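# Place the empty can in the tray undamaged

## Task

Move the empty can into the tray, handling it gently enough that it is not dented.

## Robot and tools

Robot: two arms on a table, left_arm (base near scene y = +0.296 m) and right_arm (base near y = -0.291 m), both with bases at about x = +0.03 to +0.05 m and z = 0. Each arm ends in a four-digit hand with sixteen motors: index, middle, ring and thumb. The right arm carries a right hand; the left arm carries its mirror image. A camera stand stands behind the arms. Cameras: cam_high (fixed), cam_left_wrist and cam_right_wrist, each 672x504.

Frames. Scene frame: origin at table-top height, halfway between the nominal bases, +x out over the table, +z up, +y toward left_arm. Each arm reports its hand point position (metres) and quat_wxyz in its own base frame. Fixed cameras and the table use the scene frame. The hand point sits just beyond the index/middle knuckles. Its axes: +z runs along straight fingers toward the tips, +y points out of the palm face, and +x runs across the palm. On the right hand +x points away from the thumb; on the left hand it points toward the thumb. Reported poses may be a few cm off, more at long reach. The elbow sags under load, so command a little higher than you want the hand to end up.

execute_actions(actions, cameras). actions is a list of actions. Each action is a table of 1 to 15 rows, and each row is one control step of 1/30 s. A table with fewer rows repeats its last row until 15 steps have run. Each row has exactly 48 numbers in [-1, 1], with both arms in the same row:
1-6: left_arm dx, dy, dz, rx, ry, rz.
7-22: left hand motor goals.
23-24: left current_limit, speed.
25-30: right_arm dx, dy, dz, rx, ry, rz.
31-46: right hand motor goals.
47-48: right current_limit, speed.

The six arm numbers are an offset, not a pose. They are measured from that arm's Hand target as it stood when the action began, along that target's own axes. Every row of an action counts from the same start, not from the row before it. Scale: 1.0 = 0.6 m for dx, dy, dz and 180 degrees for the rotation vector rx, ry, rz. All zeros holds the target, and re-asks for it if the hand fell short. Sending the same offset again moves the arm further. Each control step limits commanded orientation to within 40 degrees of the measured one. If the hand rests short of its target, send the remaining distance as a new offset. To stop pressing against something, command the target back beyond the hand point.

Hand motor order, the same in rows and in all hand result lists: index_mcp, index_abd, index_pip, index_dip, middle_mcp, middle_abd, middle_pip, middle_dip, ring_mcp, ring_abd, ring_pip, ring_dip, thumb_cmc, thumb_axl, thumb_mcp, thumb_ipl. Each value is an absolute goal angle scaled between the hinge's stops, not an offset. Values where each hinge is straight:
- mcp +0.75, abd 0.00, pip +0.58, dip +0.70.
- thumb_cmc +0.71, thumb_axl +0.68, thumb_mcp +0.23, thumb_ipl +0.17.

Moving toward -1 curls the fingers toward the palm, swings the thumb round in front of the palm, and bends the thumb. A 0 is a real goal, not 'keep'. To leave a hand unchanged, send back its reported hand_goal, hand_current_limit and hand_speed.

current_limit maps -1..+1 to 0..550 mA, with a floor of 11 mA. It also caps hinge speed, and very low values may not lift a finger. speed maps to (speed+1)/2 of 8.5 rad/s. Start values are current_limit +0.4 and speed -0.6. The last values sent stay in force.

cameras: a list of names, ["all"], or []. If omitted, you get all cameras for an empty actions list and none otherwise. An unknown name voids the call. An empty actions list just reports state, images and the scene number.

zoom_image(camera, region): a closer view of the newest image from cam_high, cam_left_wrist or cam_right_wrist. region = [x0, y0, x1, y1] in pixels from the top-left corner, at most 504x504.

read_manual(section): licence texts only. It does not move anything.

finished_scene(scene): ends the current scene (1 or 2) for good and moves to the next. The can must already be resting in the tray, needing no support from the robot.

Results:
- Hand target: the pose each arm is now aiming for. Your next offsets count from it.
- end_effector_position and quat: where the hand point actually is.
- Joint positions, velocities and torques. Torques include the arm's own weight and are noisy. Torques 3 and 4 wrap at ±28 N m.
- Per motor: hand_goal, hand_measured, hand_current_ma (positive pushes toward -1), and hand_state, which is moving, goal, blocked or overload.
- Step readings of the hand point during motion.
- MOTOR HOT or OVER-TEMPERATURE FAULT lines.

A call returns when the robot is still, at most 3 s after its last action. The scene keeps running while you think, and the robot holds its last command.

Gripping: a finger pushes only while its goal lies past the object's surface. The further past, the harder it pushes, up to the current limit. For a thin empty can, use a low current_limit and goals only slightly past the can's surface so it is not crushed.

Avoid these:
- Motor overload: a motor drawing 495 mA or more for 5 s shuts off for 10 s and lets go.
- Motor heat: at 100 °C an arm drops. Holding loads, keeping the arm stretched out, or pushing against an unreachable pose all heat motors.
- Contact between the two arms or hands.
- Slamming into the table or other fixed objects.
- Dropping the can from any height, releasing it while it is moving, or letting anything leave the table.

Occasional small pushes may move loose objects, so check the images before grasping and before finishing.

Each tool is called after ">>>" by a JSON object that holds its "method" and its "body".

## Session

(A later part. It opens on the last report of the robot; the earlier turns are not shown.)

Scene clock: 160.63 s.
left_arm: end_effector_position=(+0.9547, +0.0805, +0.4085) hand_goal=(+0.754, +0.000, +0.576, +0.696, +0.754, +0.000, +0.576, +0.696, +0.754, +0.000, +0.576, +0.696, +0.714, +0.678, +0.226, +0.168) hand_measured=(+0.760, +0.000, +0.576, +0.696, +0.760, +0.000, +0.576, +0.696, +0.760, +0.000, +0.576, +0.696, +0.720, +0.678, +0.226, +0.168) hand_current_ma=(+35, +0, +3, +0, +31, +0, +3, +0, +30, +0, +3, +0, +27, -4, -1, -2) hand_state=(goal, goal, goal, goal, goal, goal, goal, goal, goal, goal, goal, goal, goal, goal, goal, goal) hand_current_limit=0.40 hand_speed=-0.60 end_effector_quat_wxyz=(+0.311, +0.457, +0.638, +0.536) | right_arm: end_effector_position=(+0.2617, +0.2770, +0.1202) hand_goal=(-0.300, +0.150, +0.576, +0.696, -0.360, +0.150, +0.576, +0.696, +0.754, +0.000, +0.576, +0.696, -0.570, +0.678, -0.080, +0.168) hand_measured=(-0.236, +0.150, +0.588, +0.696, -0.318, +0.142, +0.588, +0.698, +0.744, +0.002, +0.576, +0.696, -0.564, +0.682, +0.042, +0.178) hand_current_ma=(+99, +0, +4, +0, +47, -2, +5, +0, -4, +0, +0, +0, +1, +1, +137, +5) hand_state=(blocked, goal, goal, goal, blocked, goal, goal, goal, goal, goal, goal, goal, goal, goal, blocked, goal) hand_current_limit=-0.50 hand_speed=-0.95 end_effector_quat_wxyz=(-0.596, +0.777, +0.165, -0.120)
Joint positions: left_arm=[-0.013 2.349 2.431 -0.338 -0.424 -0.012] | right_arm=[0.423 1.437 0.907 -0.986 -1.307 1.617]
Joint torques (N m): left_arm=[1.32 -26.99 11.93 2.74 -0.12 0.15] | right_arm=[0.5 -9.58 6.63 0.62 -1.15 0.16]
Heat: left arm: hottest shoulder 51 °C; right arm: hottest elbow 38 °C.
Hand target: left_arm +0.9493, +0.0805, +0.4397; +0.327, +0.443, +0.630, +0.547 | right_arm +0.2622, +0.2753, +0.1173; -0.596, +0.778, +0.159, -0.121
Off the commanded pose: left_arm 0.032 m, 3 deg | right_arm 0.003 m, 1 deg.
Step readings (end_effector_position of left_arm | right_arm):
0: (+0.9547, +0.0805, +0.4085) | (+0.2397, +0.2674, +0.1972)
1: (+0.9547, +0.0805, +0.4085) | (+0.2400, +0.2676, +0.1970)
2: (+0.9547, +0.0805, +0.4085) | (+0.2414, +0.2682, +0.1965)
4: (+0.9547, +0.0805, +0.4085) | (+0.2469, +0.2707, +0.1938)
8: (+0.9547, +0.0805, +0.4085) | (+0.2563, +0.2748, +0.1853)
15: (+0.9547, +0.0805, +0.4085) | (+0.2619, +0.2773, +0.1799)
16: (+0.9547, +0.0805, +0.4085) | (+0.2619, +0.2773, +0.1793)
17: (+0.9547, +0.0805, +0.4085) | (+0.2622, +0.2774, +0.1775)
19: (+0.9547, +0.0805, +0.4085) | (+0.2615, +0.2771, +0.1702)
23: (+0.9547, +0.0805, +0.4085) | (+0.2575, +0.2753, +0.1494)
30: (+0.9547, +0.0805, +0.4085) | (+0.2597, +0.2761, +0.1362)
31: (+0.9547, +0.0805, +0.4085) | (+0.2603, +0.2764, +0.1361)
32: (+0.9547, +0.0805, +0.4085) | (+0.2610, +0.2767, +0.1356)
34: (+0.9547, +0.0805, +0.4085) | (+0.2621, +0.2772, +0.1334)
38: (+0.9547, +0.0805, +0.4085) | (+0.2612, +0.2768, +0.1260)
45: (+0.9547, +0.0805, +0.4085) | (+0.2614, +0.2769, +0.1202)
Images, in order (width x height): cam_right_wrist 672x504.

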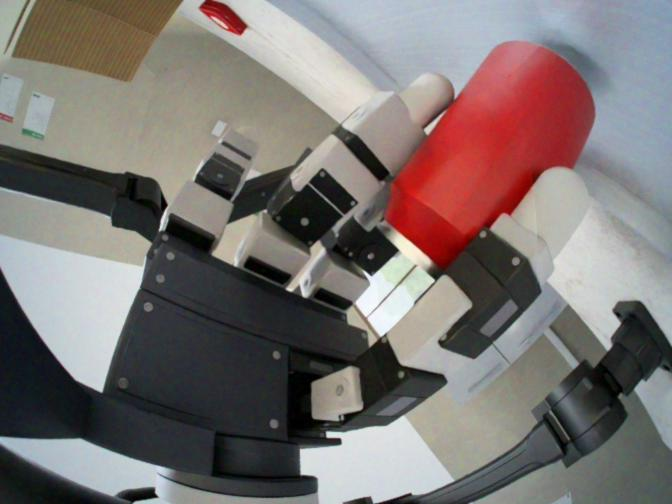

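>>> {"method": "execute_actions", "body": {"actions": [[[0,0,0,0,0,0,0.754,0,0.576,0.696,0.754,0,0.576,0.696,0.754,0,0.576,0.696,0.714,0.678,0.226,0.168,0.4,-0.6,0,0.0081,0.0022,0,0,0,-0.3,0.15,0.576,0.696,-0.36,0.15,0.576,0.696,0.754,0,0.576,0.696,-0.571,0.678,-0.08,0.168,-0.5,-0.95]]], "cameras": ["cam_right_wrist"]}}

>>> {"method": "zoom_image", "body": {"camera": "cam_right_wrist", "region": [340, 0, 672, 300]}}

Scene clock: 171.90 s.
left_arm: end_effector_position=(+0.9547, +0.0805, +0.4085) hand_goal=(+0.754, +0.000, +0.576, +0.696, +0.754, +0.000, +0.576, +0.696, +0.754, +0.000, +0.576, +0.696, +0.714, +0.678, +0.226, +0.168) hand_measured=(+0.760, +0.000, +0.576, +0.696, +0.760, +0.000, +0.576, +0.696, +0.760, +0.000, +0.576, +0.696, +0.720, +0.678, +0.226, +0.168) hand_current_ma=(+35, +0, +3, +0, +31, +0, +3, +0, +30, +0, +3, +0, +27, -4, -1, -2) hand_state=(goal, goal, goal, goal, goal, goal, goal, goal, goal, goal, goal, goal, goal, goal, goal, goal) hand_current_limit=0.40 hand_speed=-0.60 end_effector_quat_wxyz=(+0.311, +0.457, +0.638, +0.536) | right_arm: end_effector_position=(+0.2621, +0.2772, +0.1167) hand_goal=(-0.300, +0.150, +0.576, +0.696, -0.360, +0.150, +0.576, +0.696, +0.754, +0.000, +0.576, +0.696, -0.570, +0.678, -0.080, +0.168) hand_measured=(-0.236, +0.150, +0.588, +0.696, -0.318, +0.142, +0.588, +0.698, +0.744, +0.002, +0.576, +0.696, -0.564, +0.682, +0.042, +0.178) hand_current_ma=(+99, +0, +4, +0, +47, -2, +5, +0, -4, +0, +0, +0, +1, +1, +137, +5) hand_state=(blocked, goal, goal, goal, blocked, goal, goal, goal, goal, goal, goal, goal, goal, goal, blocked, goal) hand_current_limit=-0.50 hand_speed=-0.95 end_effector_quat_wxyz=(-0.596, +0.776, +0.166, -0.119)
Joint positions: left_arm=[-0.013 2.349 2.431 -0.338 -0.424 -0.012] | right_arm=[0.423 1.441 0.9 -0.971 -1.307 1.618]
Joint torques (N m): left_arm=[1.49 -26.81 11.89 2.76 -0.11 0.13] | right_arm=[0.62 -9.29 6.48 0.59 -1.16 0.16]
Heat: left arm: hottest shoulder 51 °C; right arm: hottest elbow 37 °C.
Hand target: left_arm +0.9493, +0.0805, +0.4397; +0.327, +0.443, +0.630, +0.547 | right_arm +0.2622, +0.2753, +0.1124; -0.596, +0.778, +0.159, -0.121
Off the commanded pose: left_arm 0.032 m, 3 deg | right_arm 0.005 m, 1 deg.
Step readings (end_effector_position of left_arm | right_arm):
0: (+0.9547, +0.0805, +0.4085) | (+0.2617, +0.2770, +0.1202)
1: (+0.9547, +0.0805, +0.4085) | (+0.2617, +0.2770, +0.1202)
2: (+0.9547, +0.0805, +0.4085) | (+0.2619, +0.2771, +0.1202)
4: (+0.9547, +0.0805, +0.4085) | (+0.2626, +0.2774, +0.1200)
8: (+0.9547, +0.0805, +0.4085) | (+0.2624, +0.2774, +0.1185)
15: (+0.9547, +0.0805, +0.4085) | (+0.2620, +0.2772, +0.1167)
Images, in order (width x height): cam_right_wrist 672x504.

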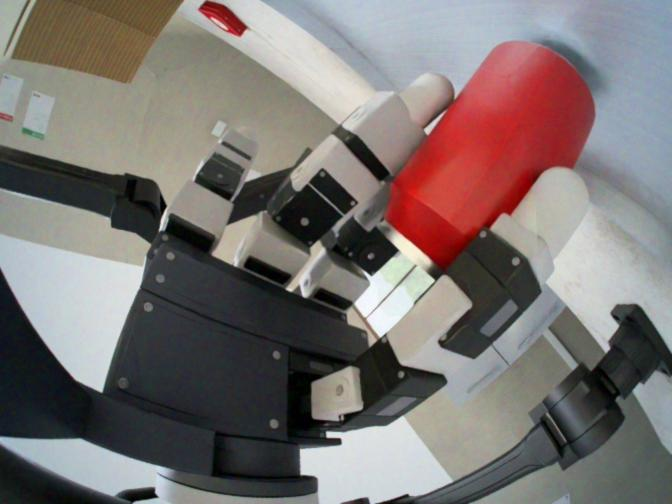

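Scaled by 1.518 from the camera's 672x504 image, which has a finer 960x720 frame.

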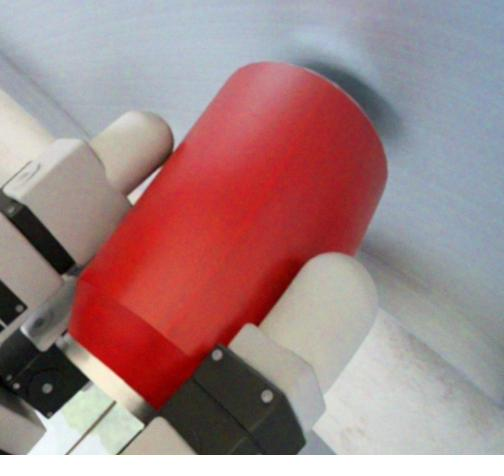

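>>> {"method": "execute_actions", "body": {"actions": [[[0,0,0,0,0,0,0.754,0,0.576,0.696,0.754,0,0.576,0.696,0.754,0,0.576,0.696,0.714,0.678,0.226,0.168,0.4,-0.6,0,0.0081,0.0022,0,0,0,-0.3,0.15,0.576,0.696,-0.36,0.15,0.576,0.696,0.754,0,0.576,0.696,-0.571,0.678,-0.08,0.168,-0.5,-0.95]]], "cameras": ["cam_right_wrist"]}}

>>> {"method": "zoom_image", "body": {"camera": "cam_right_wrist", "region": [340, 0, 672, 300]}}

Scene clock: 177.07 s.
left_arm: end_effector_position=(+0.9547, +0.0805, +0.4085) hand_goal=(+0.754, +0.000, +0.576, +0.696, +0.754, +0.000, +0.576, +0.696, +0.754, +0.000, +0.576, +0.696, +0.714, +0.678, +0.226, +0.168) hand_measured=(+0.760, +0.000, +0.576, +0.696, +0.760, +0.000, +0.576, +0.696, +0.760, +0.000, +0.576, +0.696, +0.720, +0.678, +0.226, +0.168) hand_current_ma=(+35, +0, +3, +0, +31, +0, +3, +0, +30, +0, +3, +0, +27, -4, -1, -2) hand_state=(goal, goal, goal, goal, goal, goal, goal, goal, goal, goal, goal, goal, goal, goal, goal, goal) hand_current_limit=0.40 hand_speed=-0.60 end_effector_quat_wxyz=(+0.311, +0.457, +0.638, +0.536) | right_arm: end_effector_position=(+0.2621, +0.2772, +0.1113) hand_goal=(-0.300, +0.150, +0.576, +0.696, -0.360, +0.150, +0.576, +0.696, +0.754, +0.000, +0.576, +0.696, -0.570, +0.678, -0.080, +0.168) hand_measured=(-0.236, +0.150, +0.588, +0.696, -0.318, +0.142, +0.588, +0.698, +0.744, +0.002, +0.576, +0.696, -0.564, +0.682, +0.042, +0.178) hand_current_ma=(+99, +0, +4, +0, +47, -2, +5, +0, -4, +0, +0, +0, +1, +1, +137, +5) hand_state=(blocked, goal, goal, goal, blocked, goal, goal, goal, goal, goal, goal, goal, goal, goal, blocked, goal) hand_current_limit=-0.50 hand_speed=-0.95 end_effector_quat_wxyz=(-0.596, +0.776, +0.166, -0.119)
Joint positions: left_arm=[-0.013 2.349 2.431 -0.338 -0.424 -0.012] | right_arm=[0.423 1.45 0.893 -0.956 -1.307 1.618]
Joint torques (N m): left_arm=[1.55 -27.05 11.86 2.73 -0.1 0.12] | right_arm=[0.44 -9.47 6.48 0.61 -1.15 0.16]
Heat: left arm: hottest shoulder 51 °C; right arm: hottest elbow 36 °C.
Hand target: left_arm +0.9493, +0.0805, +0.4397; +0.327, +0.443, +0.630, +0.547 | right_arm +0.2623, +0.2753, +0.1073; -0.596, +0.778, +0.159, -0.121
Off the commanded pose: left_arm 0.032 m, 3 deg | right_arm 0.004 m, 1 deg.
Step readings (end_effector_position of left_arm | right_arm):
0: (+0.9547, +0.0805, +0.4085) | (+0.2621, +0.2772, +0.1167)
1: (+0.9547, +0.0805, +0.4085) | (+0.2621, +0.2772, +0.1167)
2: (+0.9547, +0.0805, +0.4085) | (+0.2623, +0.2773, +0.1166)
4: (+0.9547, +0.0805, +0.4085) | (+0.2629, +0.2776, +0.1160)
8: (+0.9547, +0.0805, +0.4085) | (+0.2623, +0.2773, +0.1134)
15: (+0.9547, +0.0805, +0.4085) | (+0.2620, +0.2772, +0.1113)
Images, in order (width x height): cam_right_wrist 672x504.

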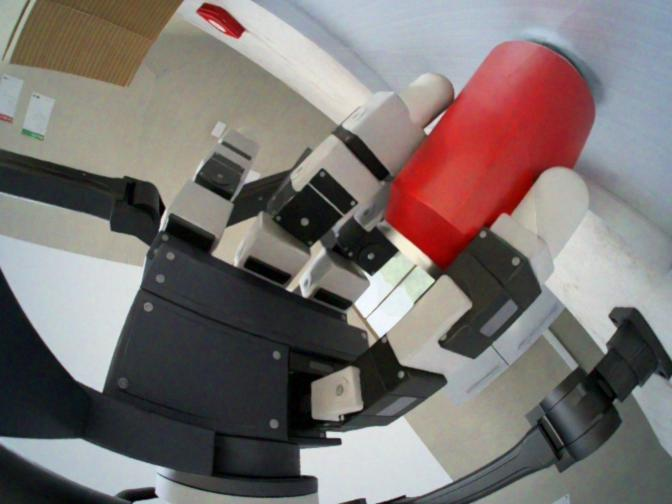

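Scaled by 1.518 from the camera's 672x504 image, which has a finer 960x720 frame.

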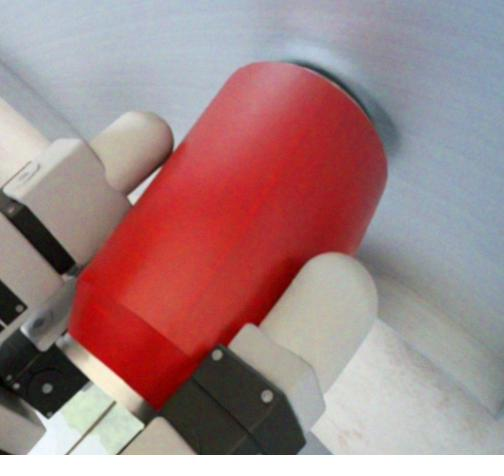

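>>> {"method": "execute_actions", "body": {"actions": [[[0,0,0,0,0,0,0.754,0,0.576,0.696,0.754,0,0.576,0.696,0.754,0,0.576,0.696,0.714,0.678,0.226,0.168,0.4,-0.6,0,0.0048,0.0013,0,0,0,-0.3,0.15,0.576,0.696,-0.36,0.15,0.576,0.696,0.754,0,0.576,0.696,-0.571,0.678,-0.08,0.168,-0.5,-0.95]]], "cameras": ["cam_right_wrist"]}}

>>> {"method": "zoom_image", "body": {"camera": "cam_right_wrist", "region": [440, 0, 640, 150]}}

Scene clock: 182.70 s.
left_arm: end_effector_position=(+0.9547, +0.0805, +0.4085) hand_goal=(+0.754, +0.000, +0.576, +0.696, +0.754, +0.000, +0.576, +0.696, +0.754, +0.000, +0.576, +0.696, +0.714, +0.678, +0.226, +0.168) hand_measured=(+0.760, +0.000, +0.576, +0.696, +0.760, +0.000, +0.576, +0.696, +0.760, +0.000, +0.576, +0.696, +0.720, +0.678, +0.226, +0.168) hand_current_ma=(+35, +0, +3, +0, +31, +0, +3, +0, +30, +0, +3, +0, +27, -4, -1, -2) hand_state=(goal, goal, goal, goal, goal, goal, goal, goal, goal, goal, goal, goal, goal, goal, goal, goal) hand_current_limit=0.40 hand_speed=-0.60 end_effector_quat_wxyz=(+0.311, +0.457, +0.638, +0.536) | right_arm: end_effector_position=(+0.2636, +0.2779, +0.1101) hand_goal=(-0.300, +0.150, +0.576, +0.696, -0.360, +0.150, +0.576, +0.696, +0.754, +0.000, +0.576, +0.696, -0.570, +0.678, -0.080, +0.168) hand_measured=(-0.236, +0.150, +0.588, +0.696, -0.318, +0.142, +0.588, +0.698, +0.744, +0.002, +0.576, +0.696, -0.564, +0.682, +0.042, +0.178) hand_current_ma=(+99, +0, +4, +0, +47, -2, +5, +0, -4, +0, +0, +0, +1, +1, +137, +5) hand_state=(blocked, goal, goal, goal, blocked, goal, goal, goal, goal, goal, goal, goal, goal, goal, blocked, goal) hand_current_limit=-0.50 hand_speed=-0.95 end_effector_quat_wxyz=(-0.597, +0.776, +0.167, -0.117)
Joint positions: left_arm=[-0.013 2.349 2.431 -0.338 -0.424 -0.012] | right_arm=[0.423 1.453 0.893 -0.947 -1.307 1.618]
Joint torques (N m): left_arm=[1.03 -26.93 11.9 2.76 -0.11 0.15] | right_arm=[0.56 -9.35 6.17 0.62 -1.15 0.17]
Heat: left arm: hottest shoulder 51 °C; right arm: hottest elbow 36 °C.
Hand target: left_arm +0.9493, +0.0805, +0.4397; +0.327, +0.443, +0.630, +0.547 | right_arm +0.2623, +0.2753, +0.1044; -0.596, +0.778, +0.159, -0.121
Off the commanded pose: left_arm 0.032 m, 3 deg | right_arm 0.006 m, 1 deg.
Step readings (end_effector_position of left_arm | right_arm):
0: (+0.9547, +0.0805, +0.4085) | (+0.2621, +0.2772, +0.1113)
1: (+0.9547, +0.0805, +0.4085) | (+0.2621, +0.2772, +0.1113)
2: (+0.9547, +0.0805, +0.4085) | (+0.2622, +0.2773, +0.1113)
4: (+0.9547, +0.0805, +0.4085) | (+0.2627, +0.2775, +0.1112)
8: (+0.9547, +0.0805, +0.4085) | (+0.2633, +0.2778, +0.1106)
15: (+0.9547, +0.0805, +0.4085) | (+0.2636, +0.2779, +0.1101)
Images, in order (width x height): cam_right_wrist 672x504.

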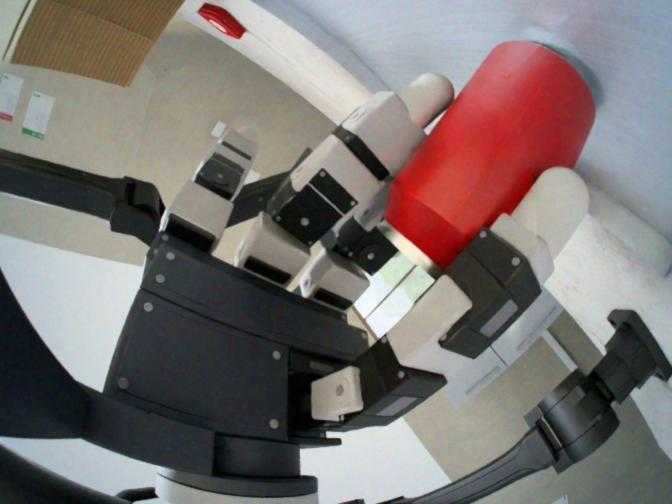

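Scaled by 2.520 from the camera's 672x504 image, which has a finer 960x720 frame.

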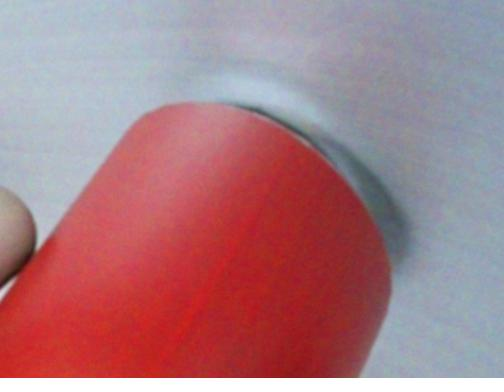

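>>> {"method": "execute_actions", "body": {"actions": [[[0,0,0,0,0,0,0.754,0,0.576,0.696,0.754,0,0.576,0.696,0.754,0,0.576,0.696,0.714,0.678,0.226,0.168,0.4,-0.6,0,0,0,0,0,0,-0.2,0.15,0.576,0.696,-0.27,0.15,0.576,0.696,0.754,0,0.576,0.696,-0.571,0.678,0.08,0.168,-0.3,-0.95]],[[0,0,0,0,0,0,0.754,0,0.576,0.696,0.754,0,0.576,0.696,0.754,0,0.576,0.696,0.714,0.678,0.226,0.168,0.4,-0.6,0,0,0,0,0,0,-0.1,0.15,0.576,0.696,-0.1,0.15,0.576,0.696,0.754,0,0.576,0.696,-0.571,0.678,0.2,0.168,0,-0.9]]], "cameras": ["cam_right_wrist"]}}

Scene clock: 188.60 s.
left_arm: end_effector_position=(+0.9547, +0.0805, +0.4085) hand_goal=(+0.754, +0.000, +0.576, +0.696, +0.754, +0.000, +0.576, +0.696, +0.754, +0.000, +0.576, +0.696, +0.714, +0.678, +0.226, +0.168) hand_measured=(+0.760, +0.000, +0.576, +0.696, +0.760, +0.000, +0.576, +0.696, +0.760, +0.000, +0.576, +0.696, +0.720, +0.678, +0.226, +0.168) hand_current_ma=(+35, +0, +3, +0, +31, +0, +3, +0, +30, +0, +3, +0, +27, -4, -1, -2) hand_state=(goal, goal, goal, goal, goal, goal, goal, goal, goal, goal, goal, goal, goal, goal, goal, goal) hand_current_limit=0.40 hand_speed=-0.60 end_effector_quat_wxyz=(+0.311, +0.457, +0.638, +0.536) | right_arm: end_effector_position=(+0.2636, +0.2779, +0.1101) hand_goal=(-0.100, +0.150, +0.576, +0.696, -0.100, +0.150, +0.576, +0.696, +0.754, +0.000, +0.576, +0.696, -0.570, +0.678, +0.200, +0.168) hand_measured=(-0.110, +0.150, +0.578, +0.696, -0.108, +0.146, +0.578, +0.698, +0.744, +0.002, +0.576, +0.696, -0.568, +0.680, +0.196, +0.170) hand_current_ma=(-4, +0, +0, +0, -3, -1, +0, +0, -4, +0, +0, +0, +0, +0, -1, +0) hand_state=(goal, goal, goal, goal, goal, goal, goal, goal, goal, goal, goal, goal, goal, goal, goal, goal) hand_current_limit=0.00 hand_speed=-0.90 end_effector_quat_wxyz=(-0.597, +0.776, +0.167, -0.117)
Joint positions: left_arm=[-0.013 2.349 2.431 -0.338 -0.424 -0.012] | right_arm=[0.423 1.453 0.893 -0.947 -1.307 1.619]
Joint torques (N m): left_arm=[1.32 -26.87 11.86 2.77 -0.1 0.14] | right_arm=[0.62 -9.35 6.16 0.61 -1.16 0.16]
Heat: left arm: hottest shoulder 52 °C; right arm: hottest elbow 36 °C.
Hand target: left_arm +0.9493, +0.0805, +0.4397; +0.327, +0.443, +0.630, +0.547 | right_arm +0.2623, +0.2753, +0.1044; -0.596, +0.778, +0.159, -0.121
Off the commanded pose: left_arm 0.032 m, 3 deg | right_arm 0.006 m, 1 deg.
Step readings (end_effector_position of left_arm | right_arm):
0: (+0.9547, +0.0805, +0.4085) | (+0.2636, +0.2779, +0.1101)
1: (+0.9547, +0.0805, +0.4085) | (+0.2636, +0.2779, +0.1101)
2: (+0.9547, +0.0805, +0.4085) | (+0.2636, +0.2779, +0.1101)
4: (+0.9547, +0.0805, +0.4085) | (+0.2636, +0.2779, +0.1101)
8: (+0.9547, +0.0805, +0.4085) | (+0.2636, +0.2779, +0.1101)
15: (+0.9547, +0.0805, +0.4085) | (+0.2636, +0.2779, +0.1101)
16: (+0.9547, +0.0805, +0.4085) | (+0.2636, +0.2779, +0.1101)
17: (+0.9547, +0.0805, +0.4085) | (+0.2636, +0.2779, +0.1101)
19: (+0.9547, +0.0805, +0.4085) | (+0.2636, +0.2779, +0.1101)
23: (+0.9547, +0.0805, +0.4085) | (+0.2636, +0.2779, +0.1101)
30: (+0.9547, +0.0805, +0.4085) | (+0.2636, +0.2779, +0.1101)
Images, in order (width x height): cam_right_wrist 672x504.

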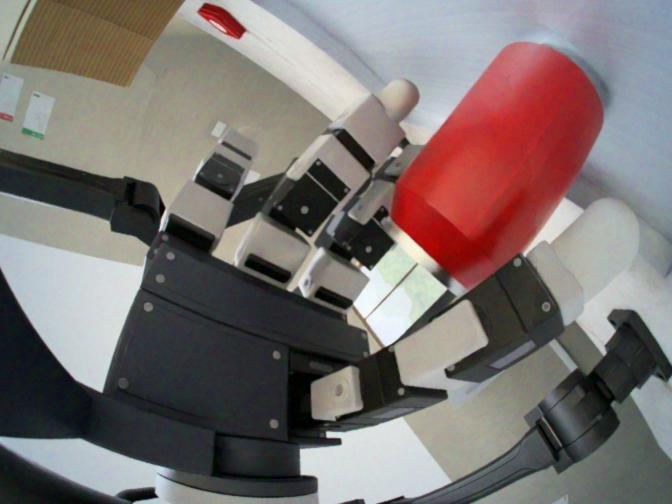

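>>> {"method": "execute_actions", "body": {"actions": [[[0,0,0,0,0,0,0.754,0,0.576,0.696,0.754,0,0.576,0.696,0.754,0,0.576,0.696,0.714,0.678,0.226,0.168,0.4,-0.6,0,0,0,0,0,0,0.13,0.1,0.576,0.696,0.13,0.1,0.576,0.696,0.754,0,0.576,0.696,-0.571,0.678,0.28,0.168,0.2,-0.8]],[[0,0,0,0,0,0,0.754,0,0.576,0.696,0.754,0,0.576,0.696,0.754,0,0.576,0.696,0.714,0.678,0.226,0.168,0.4,-0.6,0,-0.0644,-0.0173,0,0,0,0.13,0.1,0.576,0.696,0.13,0.1,0.576,0.696,0.754,0,0.576,0.696,-0.571,0.678,0.28,0.168,0.2,-0.8]]], "cameras": ["cam_right_wrist"]}}

Scene clock: 201.13 s.
left_arm: end_effector_position=(+0.9547, +0.0805, +0.4085) hand_goal=(+0.754, +0.000, +0.576, +0.696, +0.754, +0.000, +0.576, +0.696, +0.754, +0.000, +0.576, +0.696, +0.714, +0.678, +0.226, +0.168) hand_measured=(+0.760, +0.000, +0.576, +0.696, +0.760, +0.000, +0.576, +0.696, +0.760, +0.000, +0.576, +0.696, +0.720, +0.678, +0.226, +0.168) hand_current_ma=(+35, +0, +3, +0, +31, +0, +3, +0, +30, +0, +3, +0, +27, -4, -1, -2) hand_state=(goal, goal, goal, goal, goal, goal, goal, goal, goal, goal, goal, goal, goal, goal, goal, goal) hand_current_limit=0.40 hand_speed=-0.60 end_effector_quat_wxyz=(+0.311, +0.457, +0.638, +0.536) | right_arm: end_effector_position=(+0.2464, +0.2703, +0.1269) hand_goal=(+0.130, +0.100, +0.576, +0.696, +0.130, +0.100, +0.576, +0.696, +0.754, +0.000, +0.576, +0.696, -0.570, +0.678, +0.280, +0.168) hand_measured=(+0.114, +0.102, +0.578, +0.696, +0.118, +0.102, +0.578, +0.698, +0.744, +0.002, +0.576, +0.696, -0.568, +0.680, +0.276, +0.170) hand_current_ma=(-8, +0, +0, +0, -6, +0, +0, +0, -4, +0, +0, +0, +0, +0, -1, +0) hand_state=(goal, goal, goal, goal, goal, goal, goal, goal, goal, goal, goal, goal, goal, goal, goal, goal) hand_current_limit=0.20 hand_speed=-0.80 end_effector_quat_wxyz=(-0.592, +0.780, +0.148, -0.138)
Joint positions: left_arm=[-0.013 2.349 2.431 -0.338 -0.424 -0.012] | right_arm=[0.423 1.407 0.893 -1.037 -1.307 1.633]
Joint torques (N m): left_arm=[1.2 -26.99 11.81 2.77 -0.1 0.14] | right_arm=[0.5 -10.05 10.55 -0.17 -1.18 0.08]
Heat: left arm: hottest shoulder 52 °C; right arm: hottest elbow 36 °C.
Hand target: left_arm +0.9493, +0.0805, +0.4397; +0.327, +0.443, +0.630, +0.547 | right_arm +0.2622, +0.2754, +0.1443; -0.596, +0.778, +0.159, -0.121
Off the commanded pose: left_arm 0.032 m, 3 deg | right_arm 0.024 m, 2 deg.
Step readings (end_effector_position of left_arm | right_arm):
0: (+0.9547, +0.0805, +0.4085) | (+0.2636, +0.2779, +0.1101)
1: (+0.9547, +0.0805, +0.4085) | (+0.2635, +0.2779, +0.1101)
2: (+0.9547, +0.0805, +0.4085) | (+0.2635, +0.2779, +0.1101)
4: (+0.9547, +0.0805, +0.4085) | (+0.2635, +0.2779, +0.1101)
8: (+0.9547, +0.0805, +0.4085) | (+0.2635, +0.2779, +0.1101)
15: (+0.9547, +0.0805, +0.4085) | (+0.2635, +0.2779, +0.1101)
16: (+0.9547, +0.0805, +0.4085) | (+0.2635, +0.2779, +0.1101)
17: (+0.9547, +0.0805, +0.4085) | (+0.2631, +0.2777, +0.1102)
19: (+0.9547, +0.0805, +0.4085) | (+0.2593, +0.2760, +0.1117)
23: (+0.9547, +0.0805, +0.4085) | (+0.2523, +0.2729, +0.1196)
30: (+0.9547, +0.0805, +0.4085) | (+0.2475, +0.2708, +0.1268)
Images, in order (width x height): cam_right_wrist 672x504.

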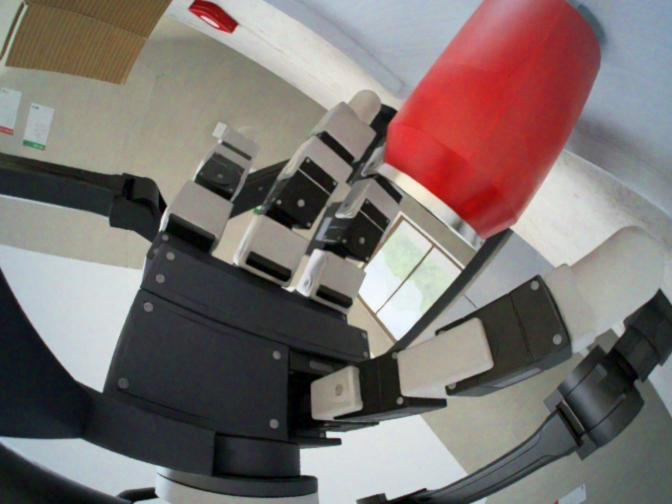

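>>> {"method": "execute_actions", "body": {"actions": [[[0,0,0,0,0,0,0.754,0,0.576,0.696,0.754,0,0.576,0.696,0.754,0,0.576,0.696,0.714,0.678,0.226,0.168,0.4,-0.6,0.01,-0.05,-0.0134,0,0,0,0.13,0.1,0.576,0.696,0.13,0.1,0.576,0.696,0.754,0,0.576,0.696,-0.571,0.678,0.28,0.168,0.2,-0.8]]], "cameras": ["cam_right_wrist"]}}

Scene clock: 207.37 s.
left_arm: end_effector_position=(+0.9547, +0.0805, +0.4085) hand_goal=(+0.754, +0.000, +0.576, +0.696, +0.754, +0.000, +0.576, +0.696, +0.754, +0.000, +0.576, +0.696, +0.714, +0.678, +0.226, +0.168) hand_measured=(+0.760, +0.000, +0.576, +0.696, +0.760, +0.000, +0.576, +0.696, +0.760, +0.000, +0.576, +0.696, +0.720, +0.678, +0.226, +0.168) hand_current_ma=(+35, +0, +3, +0, +31, +0, +3, +0, +30, +0, +3, +0, +27, -4, -1, -2) hand_state=(goal, goal, goal, goal, goal, goal, goal, goal, goal, goal, goal, goal, goal, goal, goal, goal) hand_current_limit=0.40 hand_speed=-0.60 end_effector_quat_wxyz=(+0.311, +0.457, +0.638, +0.536) | right_arm: end_effector_position=(+0.2486, +0.2713, +0.1549) hand_goal=(+0.130, +0.100, +0.576, +0.696, +0.130, +0.100, +0.576, +0.696, +0.754, +0.000, +0.576, +0.696, -0.570, +0.678, +0.280, +0.168) hand_measured=(+0.114, +0.102, +0.578, +0.696, +0.118, +0.102, +0.578, +0.698, +0.744, +0.002, +0.576, +0.696, -0.568, +0.680, +0.276, +0.170) hand_current_ma=(-8, +0, +0, +0, -6, +0, +0, +0, -4, +0, +0, +0, +0, +0, -1, +0) hand_state=(goal, goal, goal, goal, goal, goal, goal, goal, goal, goal, goal, goal, goal, goal, goal, goal) hand_current_limit=0.20 hand_speed=-0.80 end_effector_quat_wxyz=(-0.591, +0.781, +0.143, -0.143)
Joint positions: left_arm=[-0.013 2.349 2.431 -0.338 -0.424 -0.012] | right_arm=[0.423 1.382 0.949 -1.125 -1.307 1.64]
Joint torques (N m): left_arm=[1.2 -26.93 11.85 2.77 -0.11 0.14] | right_arm=[0.56 -9.7 11.75 -0.2 -1.18 0.02]
Heat: left arm: hottest shoulder 52 °C; right arm: hottest elbow 37 °C.
Hand target: left_arm +0.9493, +0.0805, +0.4397; +0.327, +0.443, +0.630, +0.547 | right_arm +0.2676, +0.2777, +0.1754; -0.596, +0.778, +0.159, -0.121
Off the commanded pose: left_arm 0.032 m, 3 deg | right_arm 0.029 m, 3 deg.
Step readings (end_effector_position of left_arm | right_arm):
0: (+0.9547, +0.0805, +0.4085) | (+0.2464, +0.2703, +0.1269)
1: (+0.9547, +0.0805, +0.4085) | (+0.2463, +0.2702, +0.1269)
2: (+0.9547, +0.0805, +0.4085) | (+0.2456, +0.2699, +0.1277)
4: (+0.9547, +0.0805, +0.4085) | (+0.2441, +0.2693, +0.1306)
8: (+0.9547, +0.0805, +0.4085) | (+0.2464, +0.2703, +0.1430)
15: (+0.9547, +0.0805, +0.4085) | (+0.2500, +0.2720, +0.1547)
Images, in order (width x height): cam_right_wrist 672x504.

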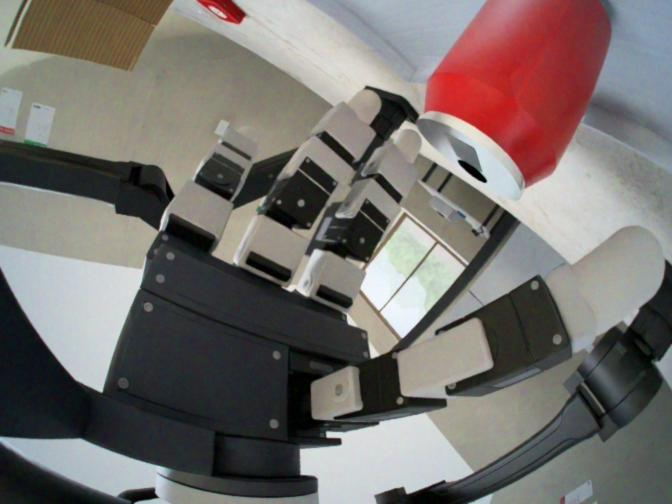

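>>> {"method": "execute_actions", "body": {"actions": [[[0,0,0,0,0,0,0.754,0,0.576,0.696,0.754,0,0.576,0.696,0.754,0,0.576,0.696,0.714,0.678,0.226,0.168,0.4,-0.6,0,-0.0805,-0.0216,0,0,0,0.13,0.1,0.576,0.696,0.13,0.1,0.576,0.696,0.754,0,0.576,0.696,-0.571,0.678,0.28,0.168,0.2,-0.8]],[[0,0,0,0,0,0,0.754,0,0.576,0.696,0.754,0,0.576,0.696,0.754,0,0.576,0.696,0.714,0.678,0.226,0.168,0.4,-0.6,0,-0.0644,-0.0173,0,0,0,0.13,0.1,0.576,0.696,0.13,0.1,0.576,0.696,0.754,0,0.576,0.696,-0.571,0.678,0.28,0.168,0.2,-0.8]]], "cameras": ["cam_right_wrist"]}}

Scene clock: 214.93 s.
left_arm: end_effector_position=(+0.9547, +0.0805, +0.4085) hand_goal=(+0.754, +0.000, +0.576, +0.696, +0.754, +0.000, +0.576, +0.696, +0.754, +0.000, +0.576, +0.696, +0.714, +0.678, +0.226, +0.168) hand_measured=(+0.760, +0.000, +0.576, +0.696, +0.760, +0.000, +0.576, +0.696, +0.760, +0.000, +0.576, +0.696, +0.720, +0.678, +0.226, +0.168) hand_current_ma=(+35, +0, +3, +0, +31, +0, +3, +0, +30, +0, +3, +0, +27, -4, -1, -2) hand_state=(goal, goal, goal, goal, goal, goal, goal, goal, goal, goal, goal, goal, goal, goal, goal, goal) hand_current_limit=0.40 hand_speed=-0.60 end_effector_quat_wxyz=(+0.311, +0.457, +0.638, +0.536) | right_arm: end_effector_position=(+0.2512, +0.2723, +0.2420) hand_goal=(+0.130, +0.100, +0.576, +0.696, +0.130, +0.100, +0.576, +0.696, +0.754, +0.000, +0.576, +0.696, -0.570, +0.678, +0.280, +0.168) hand_measured=(+0.116, +0.102, +0.578, +0.696, +0.118, +0.102, +0.578, +0.698, +0.744, +0.002, +0.576, +0.696, -0.568, +0.680, +0.276, +0.170) hand_current_ma=(-7, +0, +0, +0, -5, +0, +0, +0, -4, +0, +0, +0, +0, +0, -1, +0) hand_state=(goal, goal, goal, goal, goal, goal, goal, goal, goal, goal, goal, goal, goal, goal, goal, goal) hand_current_limit=0.20 hand_speed=-0.80 end_effector_quat_wxyz=(-0.589, +0.782, +0.140, -0.146)
Joint positions: left_arm=[-0.013 2.349 2.431 -0.338 -0.424 -0.012] | right_arm=[0.423 1.317 1.127 -1.367 -1.305 1.65]
Joint torques (N m): left_arm=[1.14 -27.05 11.9 2.85 -0.12 0.15] | right_arm=[0.73 -9.23 12.86 -0.24 -1.23 -0.03]
Heat: left arm: hottest shoulder 52 °C; right arm: hottest elbow 38 °C.
Hand target: left_arm +0.9493, +0.0805, +0.4397; +0.327, +0.443, +0.630, +0.547 | right_arm +0.2675, +0.2777, +0.2654; -0.596, +0.778, +0.159, -0.121
Off the commanded pose: left_arm 0.032 m, 3 deg | right_arm 0.029 m, 4 deg.
Step readings (end_effector_position of left_arm | right_arm):
0: (+0.9547, +0.0805, +0.4085) | (+0.2486, +0.2713, +0.1549)
1: (+0.9547, +0.0805, +0.4085) | (+0.2486, +0.2713, +0.1552)
2: (+0.9547, +0.0805, +0.4085) | (+0.2480, +0.2710, +0.1565)
4: (+0.9547, +0.0805, +0.4085) | (+0.2468, +0.2704, +0.1629)
8: (+0.9547, +0.0805, +0.4085) | (+0.2492, +0.2715, +0.1855)
15: (+0.9547, +0.0805, +0.4085) | (+0.2522, +0.2729, +0.2069)
16: (+0.9547, +0.0805, +0.4085) | (+0.2515, +0.2726, +0.2071)
17: (+0.9547, +0.0805, +0.4085) | (+0.2504, +0.2721, +0.2081)
19: (+0.9547, +0.0805, +0.4085) | (+0.2488, +0.2713, +0.2127)
23: (+0.9547, +0.0805, +0.4085) | (+0.2520, +0.2728, +0.2283)
30: (+0.9547, +0.0805, +0.4085) | (+0.2528, +0.2731, +0.2418)
Images, in order (width x height): cam_right_wrist 672x504.

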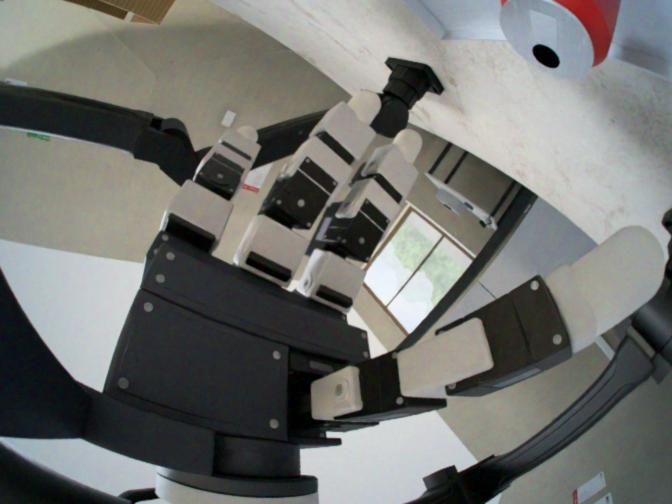

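>>> {"method": "execute_actions", "body": {"actions": [[[0,0,0,0,0,0,0.754,0,0.576,0.696,0.754,0,0.576,0.696,0.754,0,0.576,0.696,0.714,0.678,0.226,0.168,0.4,-0.6,0.031,0.0264,-0.0985,0,0.0537,0.0144,0.13,0.1,0.576,0.696,0.13,0.1,0.576,0.696,0.754,0,0.576,0.696,-0.571,0.678,0.28,0.168,0.2,-0.8]],[[0,0,0,0,0,0,0.754,0,0.576,0.696,0.754,0,0.576,0.696,0.754,0,0.576,0.696,0.714,0.678,0.226,0.168,0.4,-0.6,0.031,0.0264,-0.0985,0,0.0537,0.0144,0.13,0.1,0.576,0.696,0.13,0.1,0.576,0.696,0.754,0,0.576,0.696,-0.571,0.678,0.28,0.168,0.2,-0.8]]], "cameras": ["cam_high"]}}

>>> {"method": "zoom_image", "body": {"camera": "cam_high", "region": [200, 200, 350, 380]}}

Scene clock: 222.83 s.
left_arm: end_effector_position=(+0.9547, +0.0805, +0.4085) hand_goal=(+0.754, +0.000, +0.576, +0.696, +0.754, +0.000, +0.576, +0.696, +0.754, +0.000, +0.576, +0.696, +0.714, +0.678, +0.226, +0.168) hand_measured=(+0.760, +0.000, +0.576, +0.696, +0.760, +0.000, +0.576, +0.696, +0.760, +0.000, +0.576, +0.696, +0.720, +0.678, +0.226, +0.168) hand_current_ma=(+35, +0, +3, +0, +31, +0, +3, +0, +30, +0, +3, +0, +27, -4, -1, -2) hand_state=(goal, goal, goal, goal, goal, goal, goal, goal, goal, goal, goal, goal, goal, goal, goal, goal) hand_current_limit=0.40 hand_speed=-0.60 end_effector_quat_wxyz=(+0.311, +0.457, +0.638, +0.536) | right_arm: end_effector_position=(+0.3306, +0.1698, +0.2460) hand_goal=(+0.130, +0.100, +0.576, +0.696, +0.130, +0.100, +0.576, +0.696, +0.754, +0.000, +0.576, +0.696, -0.570, +0.678, +0.280, +0.168) hand_measured=(+0.118, +0.102, +0.576, +0.696, +0.120, +0.102, +0.576, +0.698, +0.744, +0.002, +0.576, +0.696, -0.568, +0.680, +0.276, +0.170) hand_current_ma=(-5, +0, +0, +0, -3, +0, +0, +0, -4, +0, +0, +0, +0, +0, -1, +0) hand_state=(goal, goal, goal, goal, goal, goal, goal, goal, goal, goal, goal, goal, goal, goal, goal, goal) hand_current_limit=0.20 hand_speed=-0.80 end_effector_quat_wxyz=(-0.606, +0.795, +0.004, -0.033)
Joint positions: left_arm=[-0.013 2.349 2.431 -0.338 -0.424 -0.012] | right_arm=[0.073 1.304 1.127 -1.344 -1.304 1.672]
Joint torques (N m): left_arm=[1.32 -27.52 11.81 2.73 -0.11 0.15] | right_arm=[1.9 -9.64 11.55 0.1 -1.32 0.09]
Heat: left arm: hottest shoulder 52 °C; right arm: hottest elbow 39 °C.
Hand target: left_arm +0.9493, +0.0805, +0.4397; +0.327, +0.443, +0.630, +0.547 | right_arm +0.3404, +0.1733, +0.2657; -0.608, +0.793, +0.021, -0.015
Off the commanded pose: left_arm 0.032 m, 3 deg | right_arm 0.022 m, 3 deg.
Step readings (end_effector_position of left_arm | right_arm):
0: (+0.9547, +0.0805, +0.4085) | (+0.2512, +0.2724, +0.2420)
1: (+0.9547, +0.0805, +0.4085) | (+0.2514, +0.2722, +0.2420)
2: (+0.9547, +0.0805, +0.4085) | (+0.2530, +0.2707, +0.2420)
4: (+0.9547, +0.0805, +0.4085) | (+0.2615, +0.2624, +0.2423)
8: (+0.9547, +0.0805, +0.4085) | (+0.2874, +0.2349, +0.2426)
15: (+0.9547, +0.0805, +0.4085) | (+0.2972, +0.2223, +0.2425)
16: (+0.9547, +0.0805, +0.4085) | (+0.2972, +0.2223, +0.2425)
17: (+0.9547, +0.0805, +0.4085) | (+0.2980, +0.2211, +0.2428)
19: (+0.9547, +0.0805, +0.4085) | (+0.3035, +0.2137, +0.2436)
23: (+0.9547, +0.0805, +0.4085) | (+0.3228, +0.1845, +0.2455)
30: (+0.9547, +0.0805, +0.4085) | (+0.3309, +0.1692, +0.2459)
Images, in order (width x height): cam_high 672x504.

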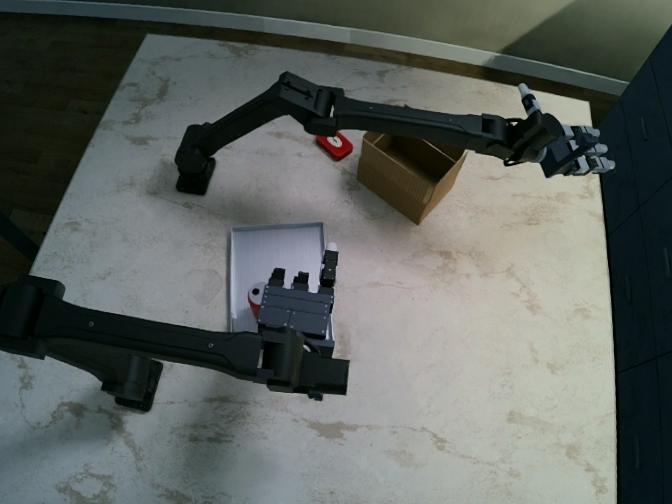

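Scaled by 2.800.

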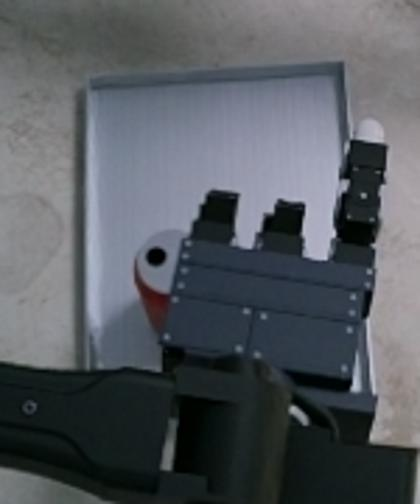

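>>> {"method": "finished_scene", "body": {"scene": 2}}

The scene is finished: the task was done.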